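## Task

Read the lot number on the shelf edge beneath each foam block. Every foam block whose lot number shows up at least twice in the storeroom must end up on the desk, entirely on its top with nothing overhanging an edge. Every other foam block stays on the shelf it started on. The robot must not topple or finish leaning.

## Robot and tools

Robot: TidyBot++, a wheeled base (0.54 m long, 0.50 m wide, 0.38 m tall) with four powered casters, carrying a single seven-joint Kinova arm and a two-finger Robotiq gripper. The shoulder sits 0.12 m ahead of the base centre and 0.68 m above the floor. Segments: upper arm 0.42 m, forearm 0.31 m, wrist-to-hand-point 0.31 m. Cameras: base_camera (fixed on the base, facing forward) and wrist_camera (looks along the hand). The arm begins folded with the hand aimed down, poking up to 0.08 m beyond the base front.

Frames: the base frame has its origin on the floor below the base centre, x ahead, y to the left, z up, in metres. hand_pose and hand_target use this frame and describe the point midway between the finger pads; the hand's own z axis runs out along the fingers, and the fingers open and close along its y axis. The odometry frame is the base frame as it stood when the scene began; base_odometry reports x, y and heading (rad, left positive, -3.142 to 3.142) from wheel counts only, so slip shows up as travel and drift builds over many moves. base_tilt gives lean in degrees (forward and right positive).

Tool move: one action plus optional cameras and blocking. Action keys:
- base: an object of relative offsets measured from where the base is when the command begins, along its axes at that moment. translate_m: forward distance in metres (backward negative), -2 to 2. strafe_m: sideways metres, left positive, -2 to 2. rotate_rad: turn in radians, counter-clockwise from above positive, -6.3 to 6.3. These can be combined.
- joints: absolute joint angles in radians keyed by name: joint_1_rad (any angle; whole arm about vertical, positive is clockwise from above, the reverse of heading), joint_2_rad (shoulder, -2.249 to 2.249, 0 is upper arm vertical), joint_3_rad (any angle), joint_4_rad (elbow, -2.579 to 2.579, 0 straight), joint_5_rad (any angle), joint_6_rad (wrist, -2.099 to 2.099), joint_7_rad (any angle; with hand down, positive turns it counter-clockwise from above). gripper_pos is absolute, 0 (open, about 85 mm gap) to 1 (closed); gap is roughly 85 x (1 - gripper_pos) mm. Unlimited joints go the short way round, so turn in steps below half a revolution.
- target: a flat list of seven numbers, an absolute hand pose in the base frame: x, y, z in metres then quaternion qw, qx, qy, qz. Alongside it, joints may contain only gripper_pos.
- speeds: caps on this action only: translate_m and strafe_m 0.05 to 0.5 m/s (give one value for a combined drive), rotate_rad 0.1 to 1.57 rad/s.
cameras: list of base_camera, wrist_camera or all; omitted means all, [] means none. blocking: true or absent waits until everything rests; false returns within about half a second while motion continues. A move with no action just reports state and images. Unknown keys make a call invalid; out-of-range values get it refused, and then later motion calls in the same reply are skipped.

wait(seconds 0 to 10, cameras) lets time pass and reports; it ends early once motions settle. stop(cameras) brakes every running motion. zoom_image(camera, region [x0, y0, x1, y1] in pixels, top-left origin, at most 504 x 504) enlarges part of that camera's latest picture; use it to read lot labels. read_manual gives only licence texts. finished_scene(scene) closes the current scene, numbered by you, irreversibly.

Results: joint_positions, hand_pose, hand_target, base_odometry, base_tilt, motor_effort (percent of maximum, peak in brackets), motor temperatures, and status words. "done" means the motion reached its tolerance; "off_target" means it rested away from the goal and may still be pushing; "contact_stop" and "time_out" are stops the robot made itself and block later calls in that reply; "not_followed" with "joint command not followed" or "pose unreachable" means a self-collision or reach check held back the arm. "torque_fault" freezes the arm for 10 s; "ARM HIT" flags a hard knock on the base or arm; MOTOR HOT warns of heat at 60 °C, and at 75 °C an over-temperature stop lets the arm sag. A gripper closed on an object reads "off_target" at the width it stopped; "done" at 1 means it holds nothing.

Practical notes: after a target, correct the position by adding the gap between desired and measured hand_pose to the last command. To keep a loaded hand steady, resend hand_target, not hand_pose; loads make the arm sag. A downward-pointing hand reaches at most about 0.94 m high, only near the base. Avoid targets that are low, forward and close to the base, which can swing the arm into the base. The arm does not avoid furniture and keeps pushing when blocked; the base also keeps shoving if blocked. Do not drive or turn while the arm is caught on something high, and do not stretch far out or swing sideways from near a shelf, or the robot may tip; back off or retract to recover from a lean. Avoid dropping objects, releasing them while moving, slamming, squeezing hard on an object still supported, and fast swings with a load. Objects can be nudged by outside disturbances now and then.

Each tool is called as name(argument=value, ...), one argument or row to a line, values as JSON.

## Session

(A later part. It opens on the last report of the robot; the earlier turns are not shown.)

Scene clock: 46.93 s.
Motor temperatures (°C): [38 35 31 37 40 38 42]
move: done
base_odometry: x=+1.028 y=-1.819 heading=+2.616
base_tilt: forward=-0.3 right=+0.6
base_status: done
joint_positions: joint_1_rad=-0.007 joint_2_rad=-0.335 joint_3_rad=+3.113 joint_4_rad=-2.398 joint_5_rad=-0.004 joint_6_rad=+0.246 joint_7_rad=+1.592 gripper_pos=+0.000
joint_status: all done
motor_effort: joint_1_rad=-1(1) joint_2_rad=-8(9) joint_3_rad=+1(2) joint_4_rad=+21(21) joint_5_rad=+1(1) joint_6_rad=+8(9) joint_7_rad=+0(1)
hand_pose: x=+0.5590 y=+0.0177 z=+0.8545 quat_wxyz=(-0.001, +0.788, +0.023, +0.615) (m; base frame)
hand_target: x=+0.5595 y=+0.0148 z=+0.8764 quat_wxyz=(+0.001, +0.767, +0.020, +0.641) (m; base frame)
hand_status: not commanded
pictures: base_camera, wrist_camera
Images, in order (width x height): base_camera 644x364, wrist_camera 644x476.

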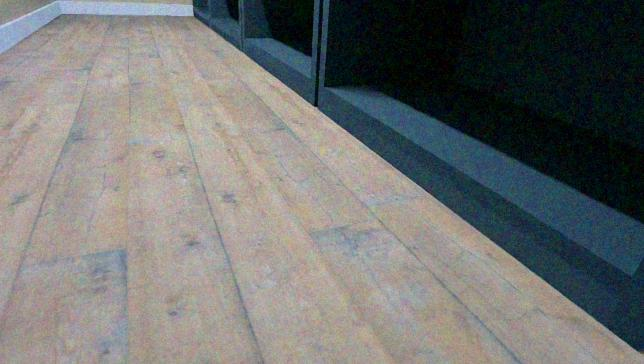

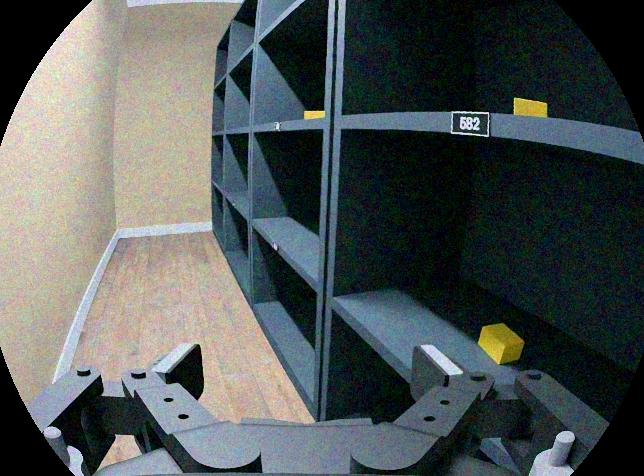

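move(
  base={"rotate_rad":0.32},
  joints={"joint_1_rad":1.3,"joint_6_rad":0.1},
)

zoom_image(
  camera="wrist_camera",
  region=[100, 100, 500, 420],
)

move(
  base={"translate_m":0.65},
)

zoom_image(
  camera="wrist_camera",
  region=[100, 100, 500, 420],
)

Scene clock: 50.17 s.
Motor temperatures (°C): [38 35 31 37 40 38 42]
move: done
base_odometry: x=+1.028 y=-1.819 heading=+2.934
base_tilt: forward=-0.3 right=+0.6
base_status: done
joint_positions: joint_1_rad=+1.281 joint_2_rad=-0.336 joint_3_rad=+3.112 joint_4_rad=-2.398 joint_5_rad=-0.004 joint_6_rad=+0.150 joint_7_rad=+1.592 gripper_pos=+0.000
joint_status: all done
motor_effort: joint_1_rad=-1(2) joint_2_rad=-7(8) joint_3_rad=+1(2) joint_4_rad=+20(21) joint_5_rad=+1(1) joint_6_rad=+8(10) joint_7_rad=+0(1)
hand_pose: x=+0.2561 y=-0.4091 z=+0.8261 quat_wxyz=(+0.345, +0.667, -0.472, +0.461) (m; base frame)
hand_target: x=+0.2458 y=-0.4042 z=+0.8167 quat_wxyz=(+0.341, +0.671, -0.484, +0.446) (m; base frame)
hand_status: not commanded
pictures: base_camera, wrist_camera
Images, in order (width x height): base_camera 644x364, wrist_camera 644x476.

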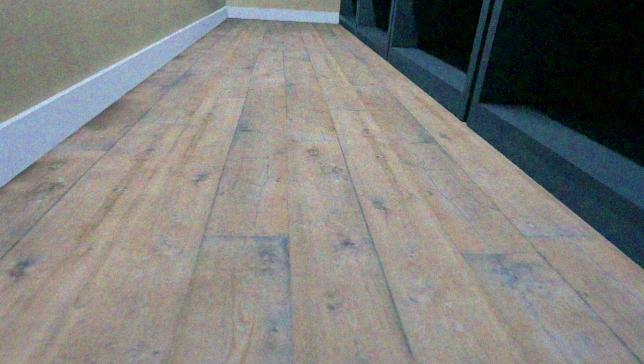

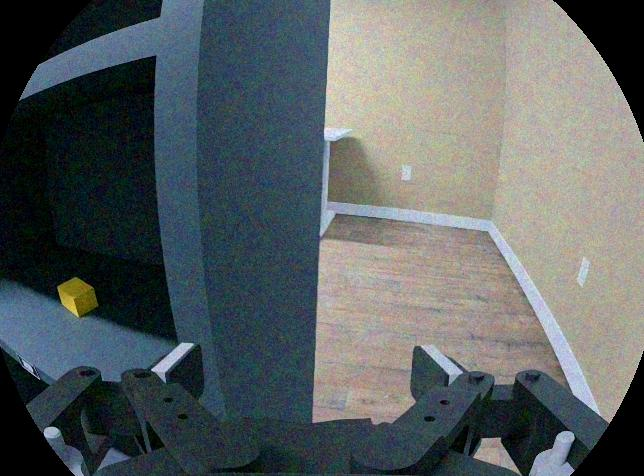

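Scaled by 1.260.

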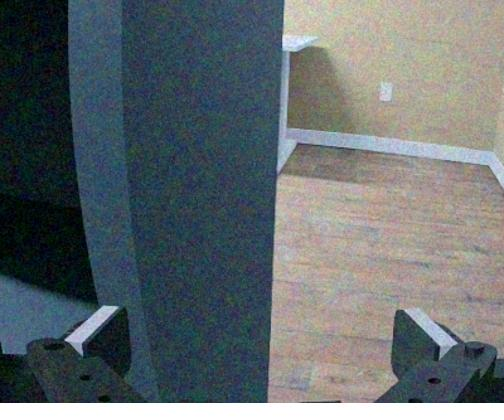

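Scene clock: 52.80 s.
Motor temperatures (°C): [38 35 31 37 40 38 42]
move: done
base_odometry: x=+0.391 y=-1.685 heading=+2.934
base_tilt: forward=-0.3 right=+0.6
base_status: done
joint_positions: joint_1_rad=+1.284 joint_2_rad=-0.337 joint_3_rad=+3.112 joint_4_rad=-2.398 joint_5_rad=-0.004 joint_6_rad=+0.148 joint_7_rad=+1.592 gripper_pos=+0.000
joint_status: not commanded
motor_effort: joint_1_rad=+0(2) joint_2_rad=-7(8) joint_3_rad=+1(2) joint_4_rad=+20(21) joint_5_rad=+1(1) joint_6_rad=+8(9) joint_7_rad=+0(1)
hand_pose: x=+0.2549 y=-0.4091 z=+0.8262 quat_wxyz=(+0.346, +0.667, -0.473, +0.461) (m; base frame)
hand_target: x=+0.2458 y=-0.4042 z=+0.8167 quat_wxyz=(+0.341, +0.671, -0.484, +0.446) (m; base frame)
hand_status: not commanded
pictures: base_camera, wrist_camera
Images, in order (width x height): base_camera 644x364, wrist_camera 644x476.

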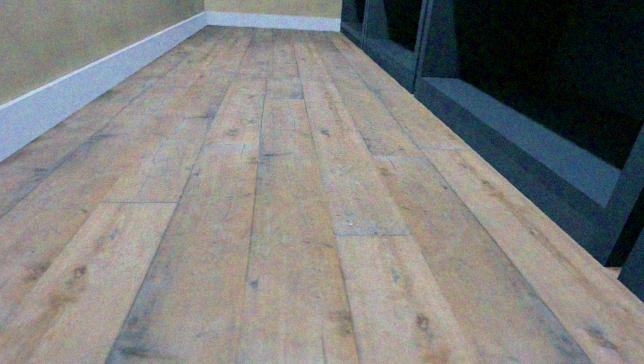

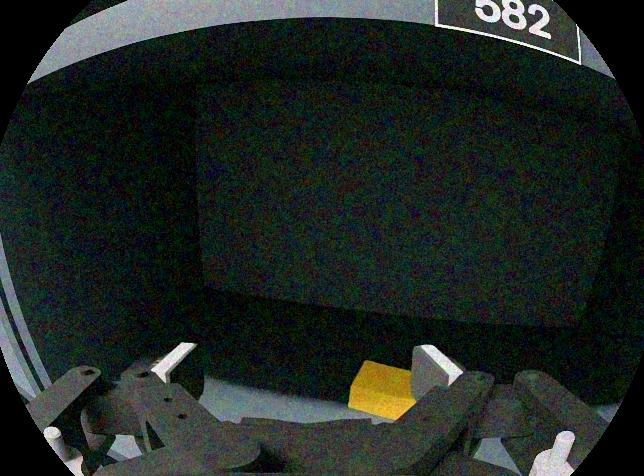

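Scaled by 1.260.

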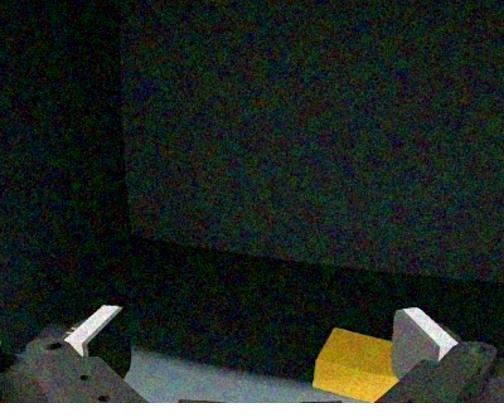

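move(
  joints={"joint_6_rad":-0.35},
)

move(
  joints={"joint_6_rad":0.1,"joint_1_rad":0.75},
)

Scene clock: 54.23 s.
Motor temperatures (°C): [38 35 31 37 40 38 42]
move: done
base_odometry: x=+0.391 y=-1.685 heading=+2.934
base_tilt: forward=-0.4 right=+0.6
base_status: not commanded
joint_positions: joint_1_rad=+1.284 joint_2_rad=-0.339 joint_3_rad=+3.112 joint_4_rad=-2.397 joint_5_rad=-0.004 joint_6_rad=-0.302 joint_7_rad=+1.592 gripper_pos=+0.000
joint_status: all done
motor_effort: joint_1_rad=+0(1) joint_2_rad=-5(8) joint_3_rad=+1(1) joint_4_rad=+19(22) joint_5_rad=+1(1) joint_6_rad=+6(9) joint_7_rad=+0(1)
hand_pose: x=+0.2314 y=-0.3387 z=+0.7104 quat_wxyz=(+0.230, +0.754, -0.535, +0.304) (m; base frame)
hand_target: x=+0.2221 y=-0.3289 z=+0.7024 quat_wxyz=(+0.221, +0.755, -0.546, +0.287) (m; base frame)
hand_status: not commanded
pictures: base_camera, wrist_camera
Images, in order (width x height): base_camera 644x364, wrist_camera 644x476.

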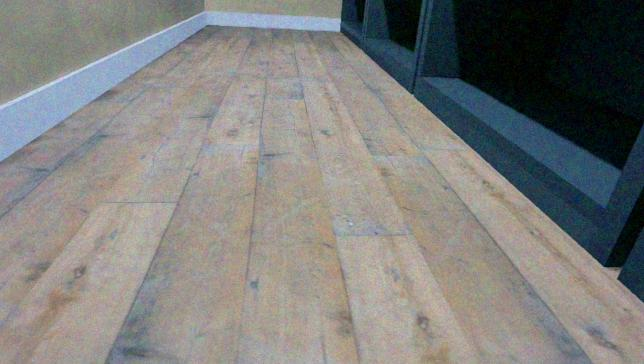

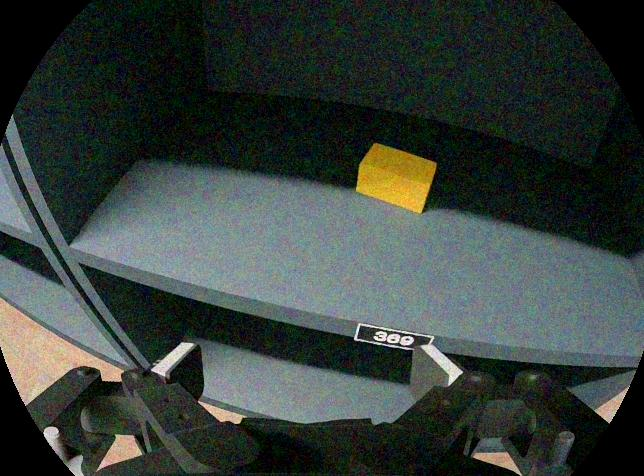

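Scene clock: 56.03 s.
Motor temperatures (°C): [38 35 31 37 40 38 42]
move: done
base_odometry: x=+0.391 y=-1.685 heading=+2.934
base_tilt: forward=-0.3 right=+0.6
base_status: not commanded
joint_positions: joint_1_rad=+0.768 joint_2_rad=-0.339 joint_3_rad=+3.112 joint_4_rad=-2.397 joint_5_rad=-0.004 joint_6_rad=+0.041 joint_7_rad=+1.592 gripper_pos=+0.000
joint_status: all done
motor_effort: joint_1_rad=-1(2) joint_2_rad=-7(8) joint_3_rad=+1(1) joint_4_rad=+21(21) joint_5_rad=+1(1) joint_6_rad=+8(9) joint_7_rad=+0(1)
hand_pose: x=+0.4295 y=-0.2804 z=+0.7969 quat_wxyz=(+0.201, +0.792, -0.297, +0.494) (m; base frame)
hand_target: x=+0.4383 y=-0.2783 z=+0.8167 quat_wxyz=(+0.207, +0.778, -0.284, +0.522) (m; base frame)
hand_status: not commanded
pictures: base_camera, wrist_camera
Images, in order (width x height): base_camera 644x364, wrist_camera 644x476.

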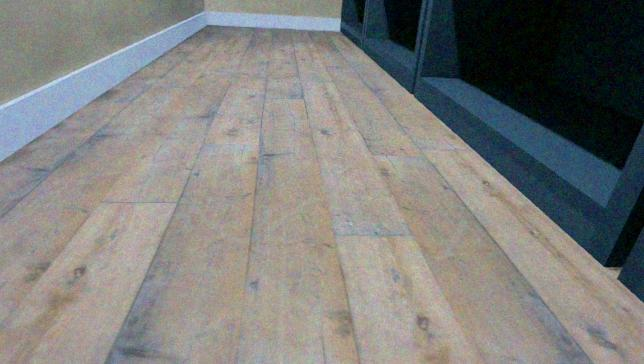

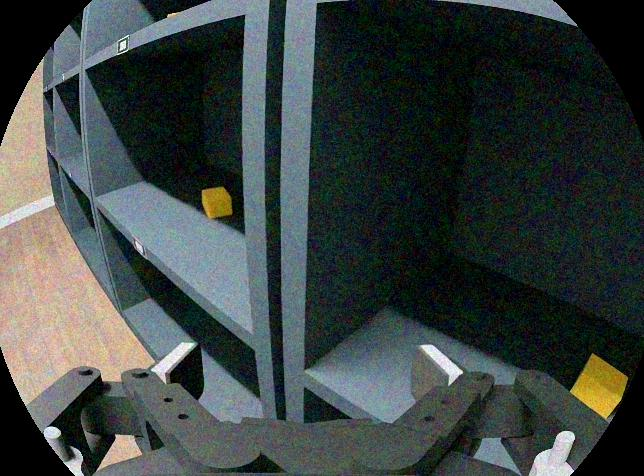

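move(
  joints={"joint_6_rad":0.35,"joint_1_rad":1.2},
  base={"translate_m":0.8,"strafe_m":0.1},
  cameras=["wrist_camera"],
)

move(
  joints={"joint_6_rad":-0.2},
  cameras=["wrist_camera"],
)

move(
  base={"translate_m":0.85},
)

move(
  joints={"joint_6_rad":0.35},
  cameras=["wrist_camera"],
)

move(
  base={"translate_m":0.6},
)

move(
  joints={"joint_6_rad":-0.2},
  cameras=["wrist_camera"],
)

Scene clock: 59.83 s.
Motor temperatures (°C): [38 35 31 37 40 38 42]
move: done
base_odometry: x=-0.412 y=-1.618 heading=+2.933
base_tilt: forward=-0.3 right=+0.6
base_status: done
joint_positions: joint_1_rad=+1.182 joint_2_rad=-0.341 joint_3_rad=+3.112 joint_4_rad=-2.397 joint_5_rad=-0.004 joint_6_rad=+0.294 joint_7_rad=+1.592 gripper_pos=+0.000
joint_status: all done
motor_effort: joint_1_rad=-1(2) joint_2_rad=-7(9) joint_3_rad=+1(2) joint_4_rad=+20(22) joint_5_rad=+1(1) joint_6_rad=+8(10) joint_7_rad=+0(1)
hand_pose: x=+0.3008 y=-0.4036 z=+0.8725 quat_wxyz=(+0.355, +0.651, -0.413, +0.528) (m; base frame)
hand_target: x=+0.2934 y=-0.4073 z=+0.8918 quat_wxyz=(+0.373, +0.631, -0.408, +0.544) (m; base frame)
hand_status: not commanded
pictures: wrist_camera
Images, in order (width x height): wrist_camera 644x476.

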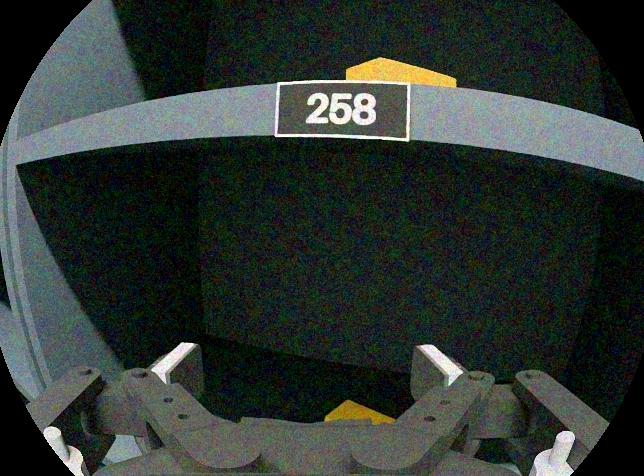

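Scene clock: 61.07 s.
Motor temperatures (°C): [38 35 31 37 40 38 42]
move: done
base_odometry: x=-0.412 y=-1.618 heading=+2.933
base_tilt: forward=-0.3 right=+0.6
base_status: not commanded
joint_positions: joint_1_rad=+1.182 joint_2_rad=-0.343 joint_3_rad=+3.112 joint_4_rad=-2.396 joint_5_rad=-0.004 joint_6_rad=-0.164 joint_7_rad=+1.592 gripper_pos=+0.000
joint_status: all done
motor_effort: joint_1_rad=-1(1) joint_2_rad=-6(8) joint_3_rad=+1(1) joint_4_rad=+19(21) joint_5_rad=+1(1) joint_6_rad=+7(9) joint_7_rad=+0(1)
hand_pose: x=+0.2770 y=-0.3513 z=+0.7444 quat_wxyz=(+0.250, +0.756, -0.480, +0.369) (m; base frame)
hand_target: x=+0.2669 y=-0.3463 z=+0.7364 quat_wxyz=(+0.245, +0.757, -0.491, +0.355) (m; base frame)
hand_status: not commanded
pictures: wrist_camera
Images, in order (width x height): wrist_camera 644x476.

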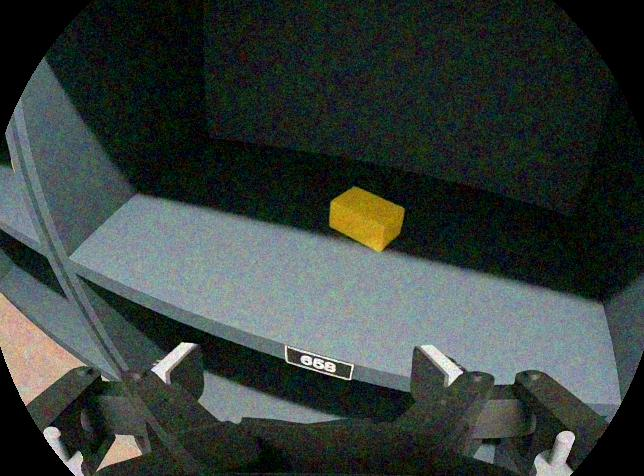

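Scene clock: 64.10 s.
Motor temperatures (°C): [38 35 31 37 40 38 42]
move: done
base_odometry: x=-1.244 y=-1.442 heading=+2.933
base_tilt: forward=-0.3 right=+0.6
base_status: done
joint_positions: joint_1_rad=+1.183 joint_2_rad=-0.343 joint_3_rad=+3.112 joint_4_rad=-2.396 joint_5_rad=-0.004 joint_6_rad=-0.164 joint_7_rad=+1.592 gripper_pos=+0.000
joint_status: not commanded
motor_effort: joint_1_rad=+0(1) joint_2_rad=-7(8) joint_3_rad=+1(2) joint_4_rad=+20(21) joint_5_rad=+1(1) joint_6_rad=+8(8) joint_7_rad=+0(1)
hand_pose: x=+0.2765 y=-0.3515 z=+0.7445 quat_wxyz=(+0.250, +0.755, -0.480, +0.369) (m; base frame)
hand_target: x=+0.2669 y=-0.3463 z=+0.7364 quat_wxyz=(+0.245, +0.757, -0.491, +0.355) (m; base frame)
hand_status: not commanded
pictures: base_camera, wrist_camera
Images, in order (width x height): base_camera 644x364, wrist_camera 644x476.

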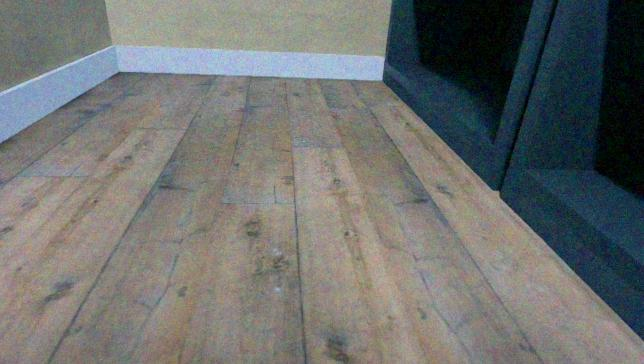

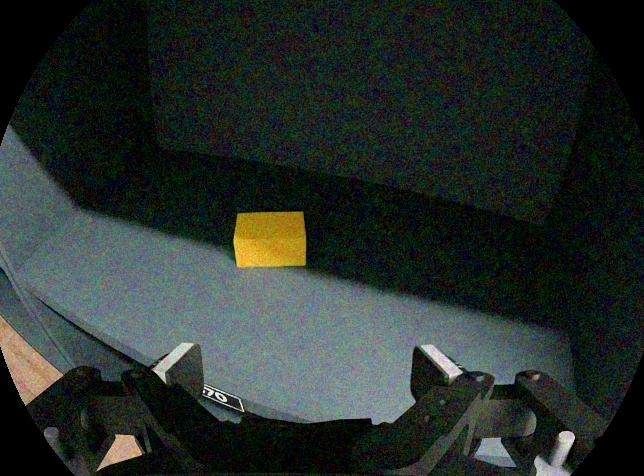

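Scene clock: 65.33 s.
Motor temperatures (°C): [38 35 31 37 40 38 42]
move: done
base_odometry: x=-1.244 y=-1.442 heading=+2.933
base_tilt: forward=-0.3 right=+0.6
base_status: not commanded
joint_positions: joint_1_rad=+1.183 joint_2_rad=-0.343 joint_3_rad=+3.112 joint_4_rad=-2.396 joint_5_rad=-0.004 joint_6_rad=+0.305 joint_7_rad=+1.592 gripper_pos=+0.000
joint_status: all done
motor_effort: joint_1_rad=-1(1) joint_2_rad=-7(8) joint_3_rad=+1(1) joint_4_rad=+21(23) joint_5_rad=+0(1) joint_6_rad=+9(9) joint_7_rad=+0(1)
hand_pose: x=+0.3006 y=-0.4042 z=+0.8772 quat_wxyz=(+0.358, +0.648, -0.411, +0.532) (m; base frame)
hand_target: x=+0.2934 y=-0.4073 z=+0.8918 quat_wxyz=(+0.373, +0.631, -0.408, +0.544) (m; base frame)
hand_status: not commanded
pictures: wrist_camera
Images, in order (width x height): wrist_camera 644x476.

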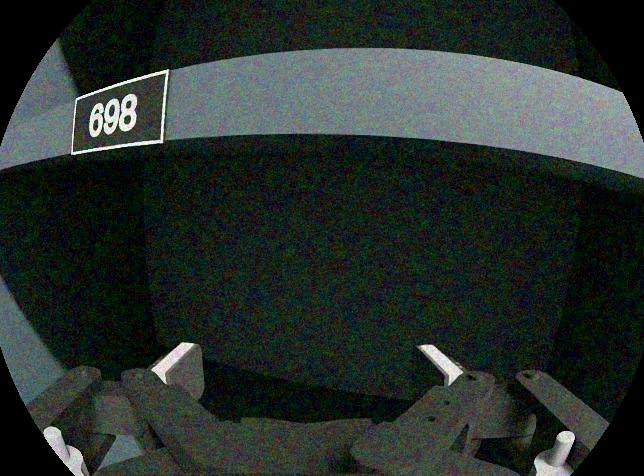

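Scene clock: 67.87 s.
Motor temperatures (°C): [38 35 31 37 40 38 42]
move: done
base_odometry: x=-1.830 y=-1.318 heading=+2.933
base_tilt: forward=-0.4 right=+0.5
base_status: done
joint_positions: joint_1_rad=+1.323 joint_2_rad=-0.442 joint_3_rad=+3.247 joint_4_rad=-2.471 joint_5_rad=-0.006 joint_6_rad=+0.304 joint_7_rad=+1.592 gripper_pos=+0.000
joint_status: not commanded
motor_effort: joint_1_rad=-24(27) joint_2_rad=+14(17) joint_3_rad=-26(29) joint_4_rad=+38(41) joint_5_rad=+8(8) joint_6_rad=+14(15) joint_7_rad=-1(2)
hand_pose: x=+0.1738 y=-0.4076 z=+0.8749 quat_wxyz=(+0.414, +0.571, -0.502, +0.501) (m; base frame)
hand_target: x=+0.2934 y=-0.4073 z=+0.8918 quat_wxyz=(+0.373, +0.631, -0.408, +0.544) (m; base frame)
hand_status: not commanded
pictures: base_camera, wrist_camera
Images, in order (width x height): base_camera 644x364, wrist_camera 644x476.

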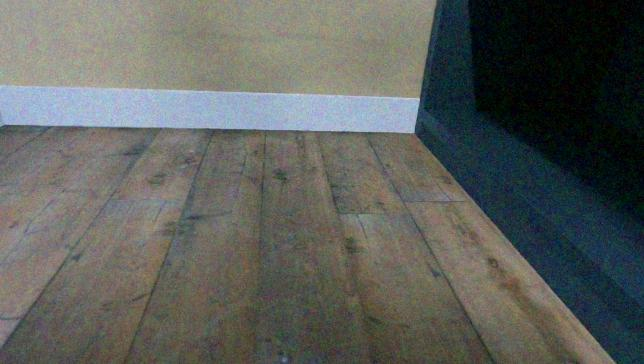

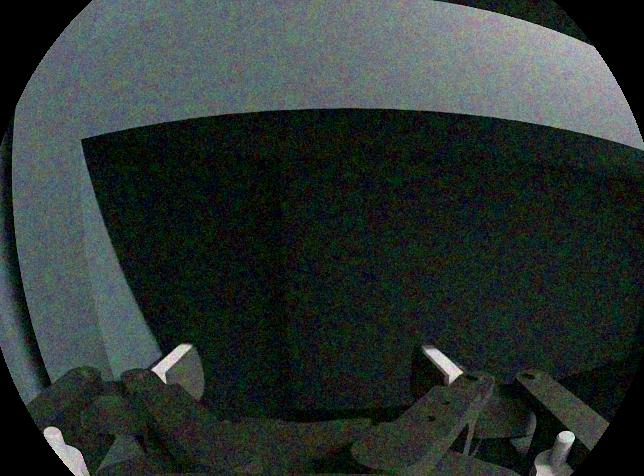

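Scene clock: 69.13 s.
Motor temperatures (°C): [38 35 31 37 40 38 42]
move: off_target
base_odometry: x=-1.830 y=-1.318 heading=+2.933
base_tilt: forward=-0.4 right=+0.6
base_status: not commanded
joint_positions: joint_1_rad=+1.320 joint_2_rad=-0.465 joint_3_rad=+3.244 joint_4_rad=-2.327 joint_5_rad=-0.006 joint_6_rad=-0.063 joint_7_rad=+1.592 gripper_pos=+0.000
joint_status: joint_6_rad off_target (ended at -0.063, target -0.200)
motor_effort: joint_1_rad=-25(28) joint_2_rad=+17(21) joint_3_rad=-27(32) joint_4_rad=+5(37) joint_5_rad=+1(9) joint_6_rad=-3(15) joint_7_rad=+2(2)
hand_pose: x=+0.1766 y=-0.4019 z=+0.8596 quat_wxyz=(+0.359, +0.620, -0.538, +0.444) (m; base frame)
hand_target: x=+0.2669 y=-0.3463 z=+0.7364 quat_wxyz=(+0.245, +0.757, -0.491, +0.355) (m; base frame)
hand_status: not commanded
pictures: wrist_camera
Images, in order (width x height): wrist_camera 644x476.

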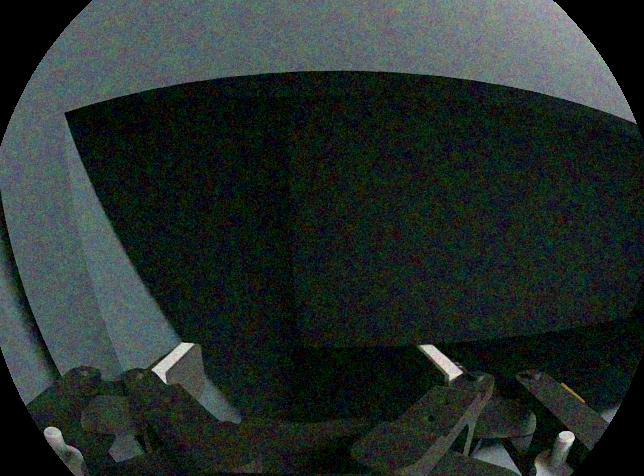

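move(
  base={"strafe_m":0.2},
  cameras=["base_camera"],
)

move(
  joints={"joint_1_rad":0.9,"joint_6_rad":0.1},
)

move(
  joints={"joint_1_rad":1.9,"joint_6_rad":-0.3},
)

Scene clock: 70.93 s.
Motor temperatures (°C): [38 35 31 37 40 38 42]
move: done
base_odometry: x=-1.872 y=-1.514 heading=+2.933
base_tilt: forward=-0.4 right=+0.6
base_status: done
joint_positions: joint_1_rad=+1.189 joint_2_rad=-0.354 joint_3_rad=+3.102 joint_4_rad=-2.395 joint_5_rad=-0.006 joint_6_rad=-0.173 joint_7_rad=+1.592 gripper_pos=+0.000
joint_status: not commanded
on_its_own: joint_6_rad moved -0.110 to your old target -0.200
motor_effort: joint_1_rad=+0(26) joint_2_rad=-7(18) joint_3_rad=+1(28) joint_4_rad=+19(23) joint_5_rad=+1(1) joint_6_rad=+7(9) joint_7_rad=+0(2)
hand_pose: x=+0.2773 y=-0.3490 z=+0.7471 quat_wxyz=(+0.251, +0.756, -0.479, +0.370) (m; base frame)
hand_target: x=+0.2669 y=-0.3463 z=+0.7364 quat_wxyz=(+0.245, +0.757, -0.491, +0.355) (m; base frame)
hand_status: not commanded
pictures: base_camera
Images, in order (width x height): base_camera 644x364.

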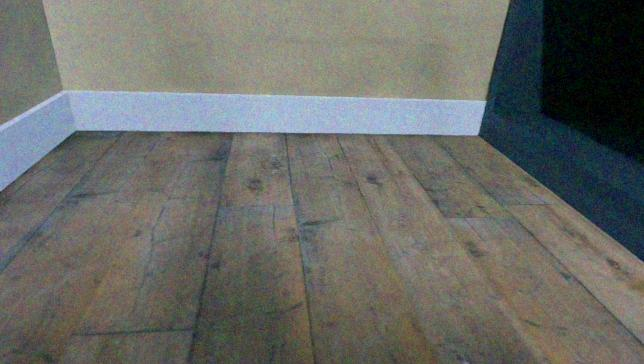

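Scene clock: 72.33 s.
Motor temperatures (°C): [38 35 31 37 40 38 42]
move: done
base_odometry: x=-1.872 y=-1.514 heading=+2.933
base_tilt: forward=-0.3 right=+0.6
base_status: not commanded
joint_positions: joint_1_rad=+0.918 joint_2_rad=-0.354 joint_3_rad=+3.102 joint_4_rad=-2.395 joint_5_rad=-0.006 joint_6_rad=+0.042 joint_7_rad=+1.592 gripper_pos=+0.000
joint_status: all done
motor_effort: joint_1_rad=+0(2) joint_2_rad=-7(8) joint_3_rad=+1(1) joint_4_rad=+21(21) joint_5_rad=+1(1) joint_6_rad=+8(9) joint_7_rad=-1(1)
hand_pose: x=+0.3870 y=-0.3199 z=+0.8044 quat_wxyz=(+0.239, +0.765, -0.350, +0.485) (m; base frame)
hand_target: x=+0.3931 y=-0.3229 z=+0.8167 quat_wxyz=(+0.245, +0.754, -0.341, +0.505) (m; base frame)
hand_status: not commanded
pictures: base_camera, wrist_camera
Images, in order (width x height): base_camera 644x364, wrist_camera 644x476.

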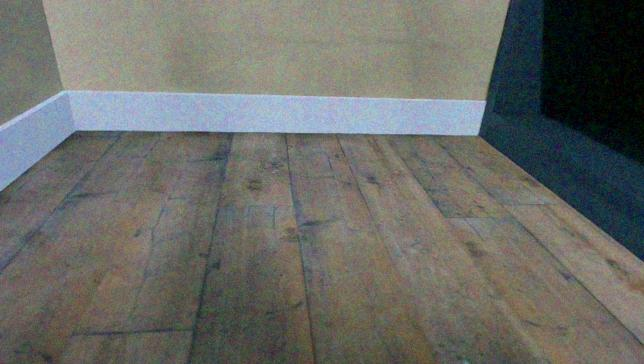

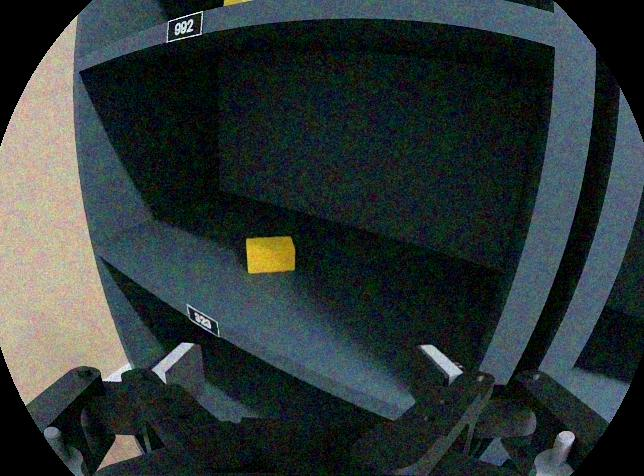

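Scene clock: 74.63 s.
Motor temperatures (°C): [38 35 31 37 40 38 42]
move: done
base_odometry: x=-1.872 y=-1.514 heading=+2.933
base_tilt: forward=-0.3 right=+0.6
base_status: not commanded
joint_positions: joint_1_rad=+1.881 joint_2_rad=-0.354 joint_3_rad=+3.102 joint_4_rad=-2.395 joint_5_rad=-0.006 joint_6_rad=-0.248 joint_7_rad=+1.592 gripper_pos=+0.000
joint_status: all done
motor_effort: joint_1_rad=+0(2) joint_2_rad=-6(7) joint_3_rad=+1(1) joint_4_rad=+19(21) joint_5_rad=+1(1) joint_6_rad=+6(9) joint_7_rad=+0(1)
hand_pose: x=+0.0217 y=-0.3554 z=+0.7288 quat_wxyz=(+0.334, +0.558, -0.720, +0.243) (m; base frame)
hand_target: x=+0.0151 y=-0.3403 z=+0.7132 quat_wxyz=(+0.315, +0.555, -0.737, +0.223) (m; base frame)
hand_status: not commanded
pictures: base_camera, wrist_camera
Images, in order (width x height): base_camera 644x364, wrist_camera 644x476.

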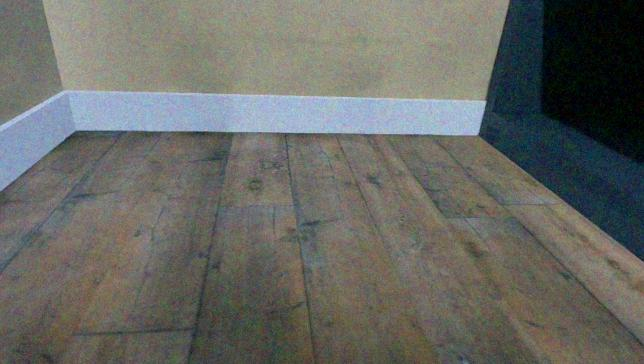

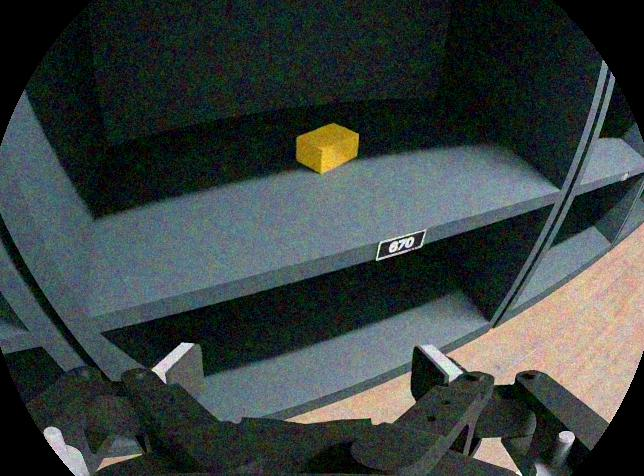

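move(
  joints={"joint_1_rad":1.0,"joint_6_rad":-0.1},
)

zoom_image(
  camera="wrist_camera",
  region=[120, 200, 320, 360],
)

Scene clock: 76.90 s.
Motor temperatures (°C): [38 35 31 37 40 38 42]
move: done
base_odometry: x=-1.872 y=-1.514 heading=+2.933
base_tilt: forward=-0.4 right=+0.6
base_status: not commanded
joint_positions: joint_1_rad=+1.019 joint_2_rad=-0.354 joint_3_rad=+3.102 joint_4_rad=-2.395 joint_5_rad=-0.006 joint_6_rad=-0.157 joint_7_rad=+1.592 gripper_pos=+0.000
joint_status: all done
motor_effort: joint_1_rad=-1(2) joint_2_rad=-7(7) joint_3_rad=+1(1) joint_4_rad=+19(20) joint_5_rad=+1(1) joint_6_rad=+7(8) joint_7_rad=+0(1)
hand_pose: x=+0.3357 y=-0.3197 z=+0.7511 quat_wxyz=(+0.222, +0.790, -0.411, +0.396) (m; base frame)
hand_target: x=+0.3432 y=-0.3251 z=+0.7615 quat_wxyz=(+0.229, +0.782, -0.403, +0.417) (m; base frame)
hand_status: not commanded
pictures: base_camera, wrist_camera
Images, in order (width x height): base_camera 644x364, wrist_camera 644x476.

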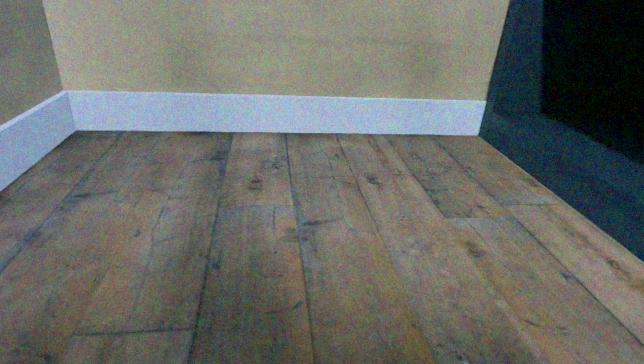

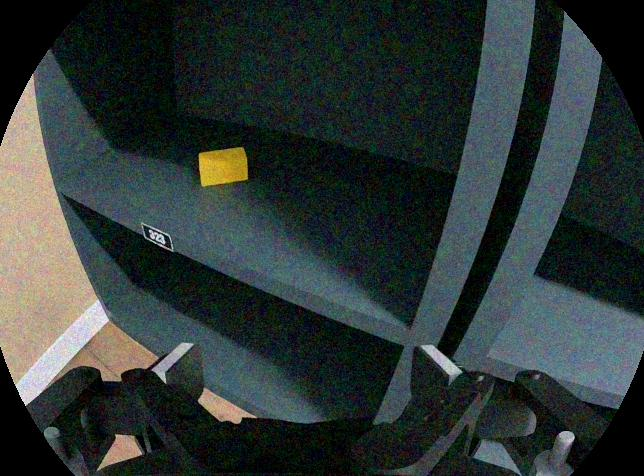

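Scaled by 2.520.

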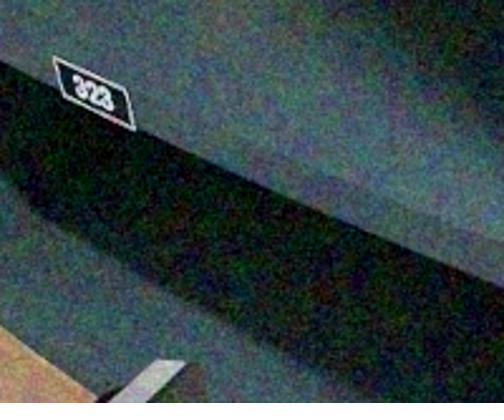

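move(
  base={"strafe_m":0.17},
  joints={"joint_1_rad":0,"joint_2_rad":-0.35,"joint_4_rad":-2.5,"joint_6_rad":0.2},
  cameras=["base_camera"],
)

move(
  base={"rotate_rad":-1.5},
)

Scene clock: 80.83 s.
Motor temperatures (°C): [38 35 31 37 40 38 42]
move: time_out
base_odometry: x=-1.905 y=-1.668 heading=+2.933
base_tilt: forward=-0.3 right=+0.6
base_status: strafe_m time_out (by the wheels' count: +0.158 of +0.170)
joint_positions: joint_1_rad=+0.016 joint_2_rad=-0.356 joint_3_rad=+3.106 joint_4_rad=-2.470 joint_5_rad=-0.006 joint_6_rad=+0.145 joint_7_rad=+1.592 gripper_pos=+0.000
joint_status: all done
motor_effort: joint_1_rad=+0(4) joint_2_rad=-7(9) joint_3_rad=+1(8) joint_4_rad=+19(22) joint_5_rad=+1(2) joint_6_rad=+9(9) joint_7_rad=+0(1)
hand_pose: x=+0.5281 y=+0.0094 z=+0.7929 quat_wxyz=(+0.005, +0.833, +0.016, +0.553) (m; base frame)
hand_target: x=+0.5265 y=+0.0132 z=+0.7896 quat_wxyz=(+0.002, +0.827, +0.021, +0.561) (m; base frame)
hand_status: not commanded
pictures: base_camera
Images, in order (width x height): base_camera 644x364.

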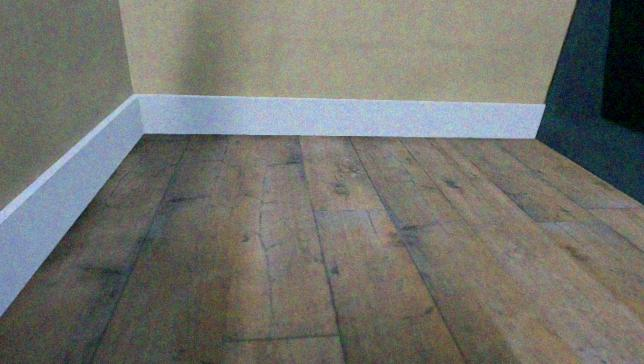

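not run: a stop that you did not command came earlier in this reply.

move(
  base={"strafe_m":-0.1},
  joints={"joint_1_rad":0,"joint_2_rad":-0.35,"joint_4_rad":-2.5,"joint_6_rad":-0.8},
  cameras=["base_camera"],
)

move(
  base={"rotate_rad":-1.45},
)

Scene clock: 82.83 s.
Motor temperatures (°C): [38 35 31 37 40 38 42]
move: done
base_odometry: x=-1.884 y=-1.570 heading=+2.933
base_tilt: forward=-0.4 right=+0.6
base_status: done
joint_positions: joint_1_rad=+0.016 joint_2_rad=-0.356 joint_3_rad=+3.107 joint_4_rad=-2.480 joint_5_rad=-0.006 joint_6_rad=-0.752 joint_7_rad=+1.592 gripper_pos=+0.000
joint_status: all done
motor_effort: joint_1_rad=-1(2) joint_2_rad=-2(7) joint_3_rad=+1(2) joint_4_rad=+16(20) joint_5_rad=+1(1) joint_6_rad=+3(9) joint_7_rad=+0(1)
hand_pose: x=+0.3208 y=+0.0051 z=+0.6102 quat_wxyz=(+0.004, +0.991, +0.017, +0.132) (m; base frame)
hand_target: x=+0.2967 y=+0.0064 z=+0.5992 quat_wxyz=(+0.003, +0.995, +0.023, +0.096) (m; base frame)
hand_status: not commanded
pictures: base_camera
Images, in order (width x height): base_camera 644x364.

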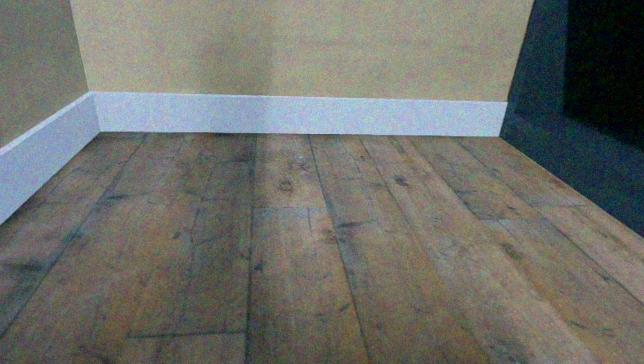

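Scene clock: 85.03 s.
Motor temperatures (°C): [38 35 31 37 40 38 42]
move: done
base_odometry: x=-1.884 y=-1.570 heading=+1.484
base_tilt: forward=-0.3 right=+0.6
base_status: done
joint_positions: joint_1_rad=+0.016 joint_2_rad=-0.356 joint_3_rad=+3.107 joint_4_rad=-2.480 joint_5_rad=-0.006 joint_6_rad=-0.752 joint_7_rad=+1.592 gripper_pos=+0.000
joint_status: not commanded
motor_effort: joint_1_rad=-1(1) joint_2_rad=-3(4) joint_3_rad=+1(2) joint_4_rad=+16(17) joint_5_rad=+1(1) joint_6_rad=+2(3) joint_7_rad=+0(1)
hand_pose: x=+0.3208 y=+0.0052 z=+0.6102 quat_wxyz=(+0.004, +0.991, +0.017, +0.132) (m; base frame)
hand_target: x=+0.2967 y=+0.0064 z=+0.5992 quat_wxyz=(+0.003, +0.995, +0.023, +0.096) (m; base frame)
hand_status: not commanded
pictures: base_camera, wrist_camera
Images, in order (width x height): base_camera 644x364, wrist_camera 644x476.

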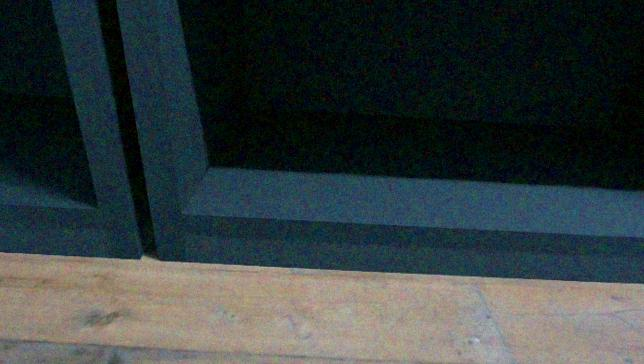

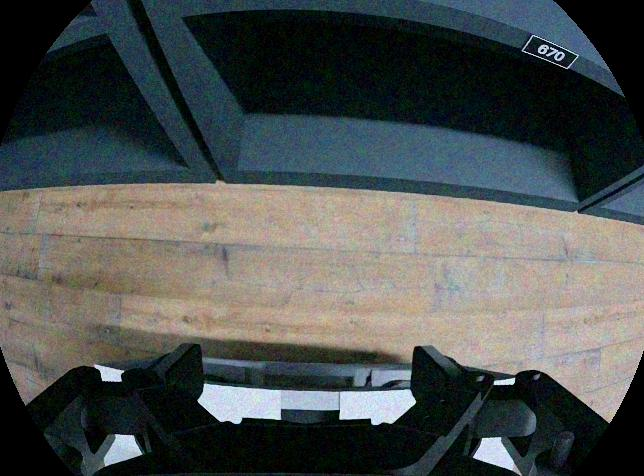

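move(
  base={"strafe_m":-0.3,"translate_m":-0.08,"rotate_rad":-0.06},
  cameras=[],
)

move(
  joints={"joint_2_rad":-0.6,"joint_4_rad":-2.5,"joint_6_rad":0.5},
)

Scene clock: 87.17 s.
Motor temperatures (°C): [38 35 31 37 40 38 42]
move: done
base_odometry: x=-1.592 y=-1.676 heading=+1.423
base_tilt: forward=-0.4 right=+0.6
base_status: done
joint_positions: joint_1_rad=+0.015 joint_2_rad=-0.356 joint_3_rad=+3.107 joint_4_rad=-2.480 joint_5_rad=-0.006 joint_6_rad=-0.752 joint_7_rad=+1.592 gripper_pos=+0.000
joint_status: not commanded
motor_effort: joint_1_rad=-1(1) joint_2_rad=-3(4) joint_3_rad=+1(2) joint_4_rad=+16(17) joint_5_rad=+1(2) joint_6_rad=+3(3) joint_7_rad=+0(1)
hand_pose: x=+0.3208 y=+0.0053 z=+0.6102 quat_wxyz=(+0.004, +0.991, +0.018, +0.132) (m; base frame)
hand_target: x=+0.2967 y=+0.0064 z=+0.5992 quat_wxyz=(+0.003, +0.995, +0.023, +0.096) (m; base frame)
hand_status: not commanded
pictures: none
No camera images: "cameras" was empty.

Scene clock: 89.17 s.
Motor temperatures (°C): [38 35 31 37 40 38 42]
move: done
base_odometry: x=-1.592 y=-1.676 heading=+1.423
base_tilt: forward=-0.4 right=+0.6
base_status: not commanded
joint_positions: joint_1_rad=+0.015 joint_2_rad=-0.592 joint_3_rad=+3.107 joint_4_rad=-2.482 joint_5_rad=-0.006 joint_6_rad=+0.442 joint_7_rad=+1.592 gripper_pos=+0.000
joint_status: all done
motor_effort: joint_1_rad=+0(1) joint_2_rad=-1(5) joint_3_rad=+1(1) joint_4_rad=+21(22) joint_5_rad=+1(1) joint_6_rad=+9(9) joint_7_rad=+0(1)
hand_pose: x=+0.4911 y=+0.0111 z=+0.9704 quat_wxyz=(+0.008, +0.662, +0.016, +0.749) (m; base frame)
hand_target: x=+0.4852 y=+0.0143 z=+0.9801 quat_wxyz=(+0.003, +0.644, +0.019, +0.765) (m; base frame)
hand_status: not commanded
pictures: base_camera, wrist_camera
Images, in order (width x height): base_camera 644x364, wrist_camera 644x476.

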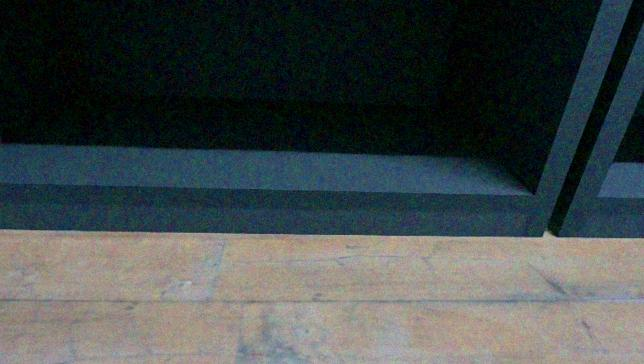

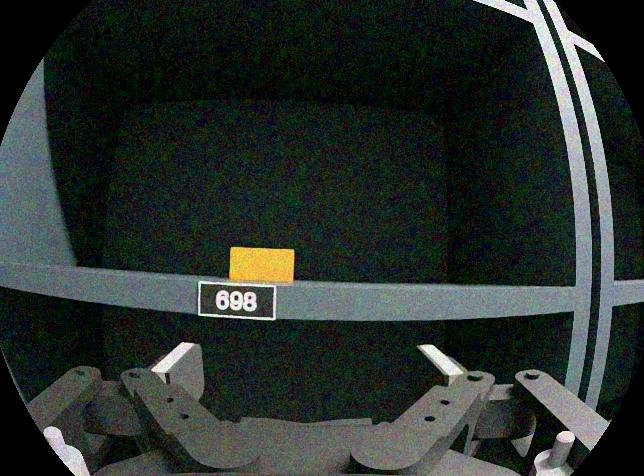

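move(
  target=[0.5, 0.062, 1.06, 0, 0.7071, 0, 0.7071],
)

Scene clock: 91.93 s.
Motor temperatures (°C): [38 35 30 37 40 38 42]
move: done
base_odometry: x=-1.592 y=-1.676 heading=+1.423
base_tilt: forward=-0.3 right=+0.6
base_status: not commanded
joint_positions: joint_1_rad=+0.212 joint_2_rad=-0.608 joint_3_rad=+2.884 joint_4_rad=-2.065 joint_5_rad=-0.006 joint_6_rad=-0.075 joint_7_rad=+1.512 gripper_pos=+0.000
joint_status: not commanded
motor_effort: joint_1_rad=+0(1) joint_2_rad=+0(2) joint_3_rad=+4(4) joint_4_rad=+22(23) joint_5_rad=+1(1) joint_6_rad=+8(10) joint_7_rad=+0(1)
hand_pose: x=+0.5055 y=+0.0583 z=+1.0628 quat_wxyz=(+0.027, +0.698, +0.030, +0.715) (m; base frame)
hand_target: x=+0.5000 y=+0.0620 z=+1.0600 quat_wxyz=(+0.000, +0.707, +0.000, +0.707) (m; base frame)
hand_status: done (0.007 m and 4.8 deg from the pose sent, 0.103 m and 7.4 deg at the start)
pictures: base_camera, wrist_camera
Images, in order (width x height): base_camera 644x364, wrist_camera 644x476.

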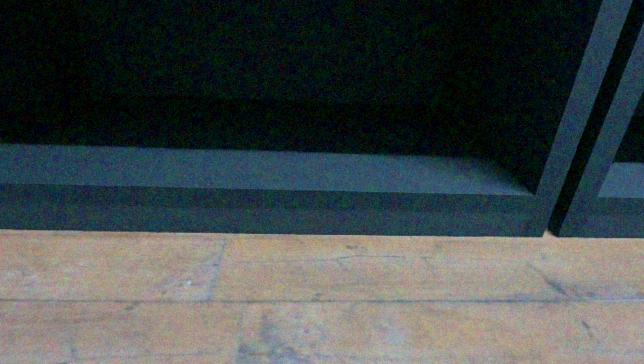

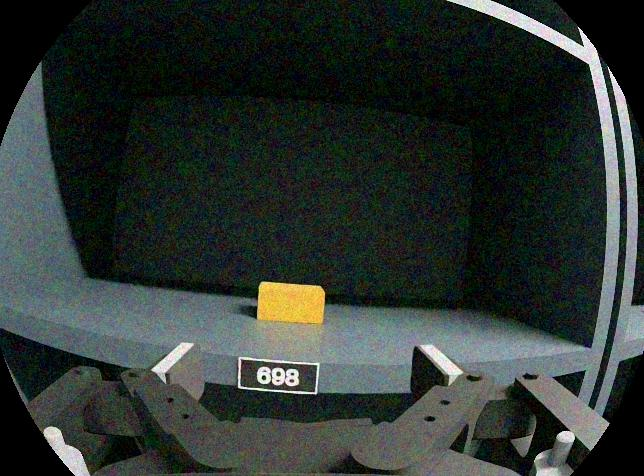

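move(
  base={"translate_m":0.22,"strafe_m":0.04},
  target=[0.5, 0.062, 1.043, 0, 0.7071, 0, 0.7071],
)

Scene clock: 94.90 s.
Motor temperatures (°C): [38 35 30 37 40 38 42]
move: done
base_odometry: x=-1.599 y=-1.453 heading=+1.423
base_tilt: forward=-0.3 right=+0.6
base_status: done
joint_positions: joint_1_rad=+0.219 joint_2_rad=-0.622 joint_3_rad=+2.874 joint_4_rad=-2.085 joint_5_rad=-0.007 joint_6_rad=-0.077 joint_7_rad=+1.512 gripper_pos=+0.000
joint_status: not commanded
motor_effort: joint_1_rad=+0(1) joint_2_rad=+0(4) joint_3_rad=+3(4) joint_4_rad=+23(23) joint_5_rad=+1(1) joint_6_rad=+9(9) joint_7_rad=+0(1)
hand_pose: x=+0.5015 y=+0.0602 z=+1.0541 quat_wxyz=(+0.031, +0.702, +0.032, +0.711) (m; base frame)
hand_target: x=+0.5000 y=+0.0620 z=+1.0430 quat_wxyz=(+0.000, +0.707, +0.000, +0.707) (m; base frame)
hand_status: done (0.011 m and 5.2 deg from the pose sent, 0.021 m and 4.8 deg at the start)
pictures: base_camera, wrist_camera
Images, in order (width x height): base_camera 644x364, wrist_camera 644x476.

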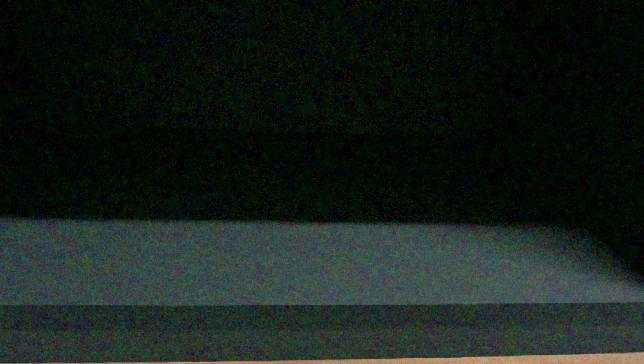

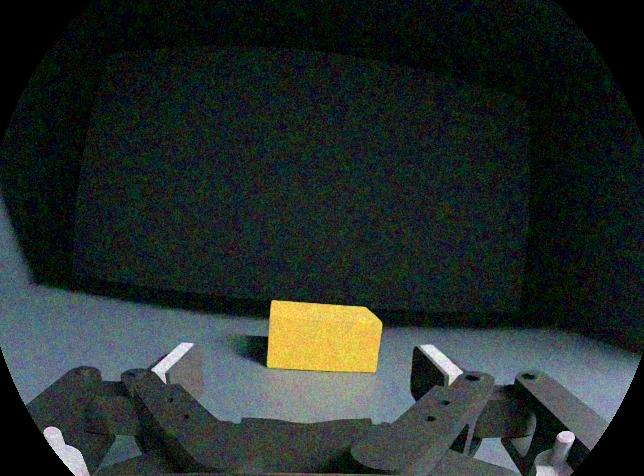

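move(
  joints={"gripper_pos":1},
  target=[0.5, 0.093, 1.04, 0, 0.7071, 0, 0.7071],
  cameras=["wrist_camera"],
)

move(
  base={"translate_m":0.17},
  speeds={"translate_m":0.12},
  cameras=["wrist_camera"],
)

Scene clock: 96.43 s.
Motor temperatures (°C): [38 35 30 37 40 37 42]
move: done
base_odometry: x=-1.599 y=-1.453 heading=+1.423
base_tilt: forward=-0.3 right=+0.6
base_status: not commanded
joint_positions: joint_1_rad=+0.330 joint_2_rad=-0.634 joint_3_rad=+2.738 joint_4_rad=-2.085 joint_5_rad=-0.035 joint_6_rad=-0.077 joint_7_rad=+1.470 gripper_pos=+0.999
joint_status: all done
motor_effort: joint_1_rad=-1(1) joint_2_rad=+1(2) joint_3_rad=+5(6) joint_4_rad=+22(23) joint_5_rad=+1(1) joint_6_rad=+9(10) joint_7_rad=+0(1)
hand_pose: x=+0.5042 y=+0.0903 z=+1.0430 quat_wxyz=(+0.033, +0.705, +0.037, +0.707) (m; base frame)
hand_target: x=+0.5000 y=+0.0930 z=+1.0400 quat_wxyz=(+0.000, +0.707, +0.000, +0.707) (m; base frame)
hand_status: done (0.006 m and 5.7 deg from the pose sent, 0.036 m and 5.2 deg at the start)
pictures: wrist_camera
Images, in order (width x height): wrist_camera 644x476.

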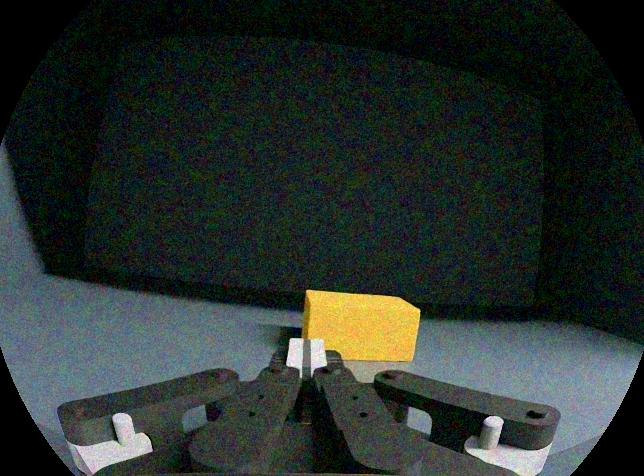

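Scene clock: 98.47 s.
Motor temperatures (°C): [38 35 30 37 40 37 42]
move: done
base_odometry: x=-1.574 y=-1.284 heading=+1.423
base_tilt: forward=-0.3 right=+0.6
base_status: done
joint_positions: joint_1_rad=+0.333 joint_2_rad=-0.643 joint_3_rad=+2.737 joint_4_rad=-2.085 joint_5_rad=-0.035 joint_6_rad=-0.077 joint_7_rad=+1.469 gripper_pos=+0.999
joint_status: not commanded
motor_effort: joint_1_rad=+0(1) joint_2_rad=+1(4) joint_3_rad=+5(6) joint_4_rad=+22(23) joint_5_rad=+1(1) joint_6_rad=+8(9) joint_7_rad=+0(1)
hand_pose: x=+0.5012 y=+0.0904 z=+1.0461 quat_wxyz=(+0.035, +0.702, +0.036, +0.710) (m; base frame)
hand_target: x=+0.5000 y=+0.0930 z=+1.0400 quat_wxyz=(+0.000, +0.707, +0.000, +0.707) (m; base frame)
hand_status: not commanded
pictures: wrist_camera
Images, in order (width x height): wrist_camera 644x476.

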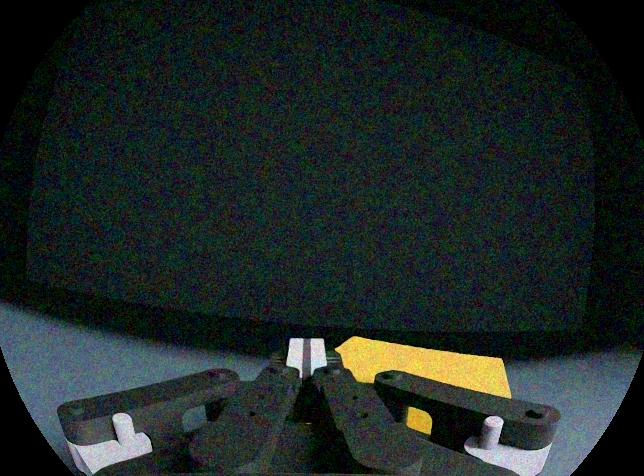

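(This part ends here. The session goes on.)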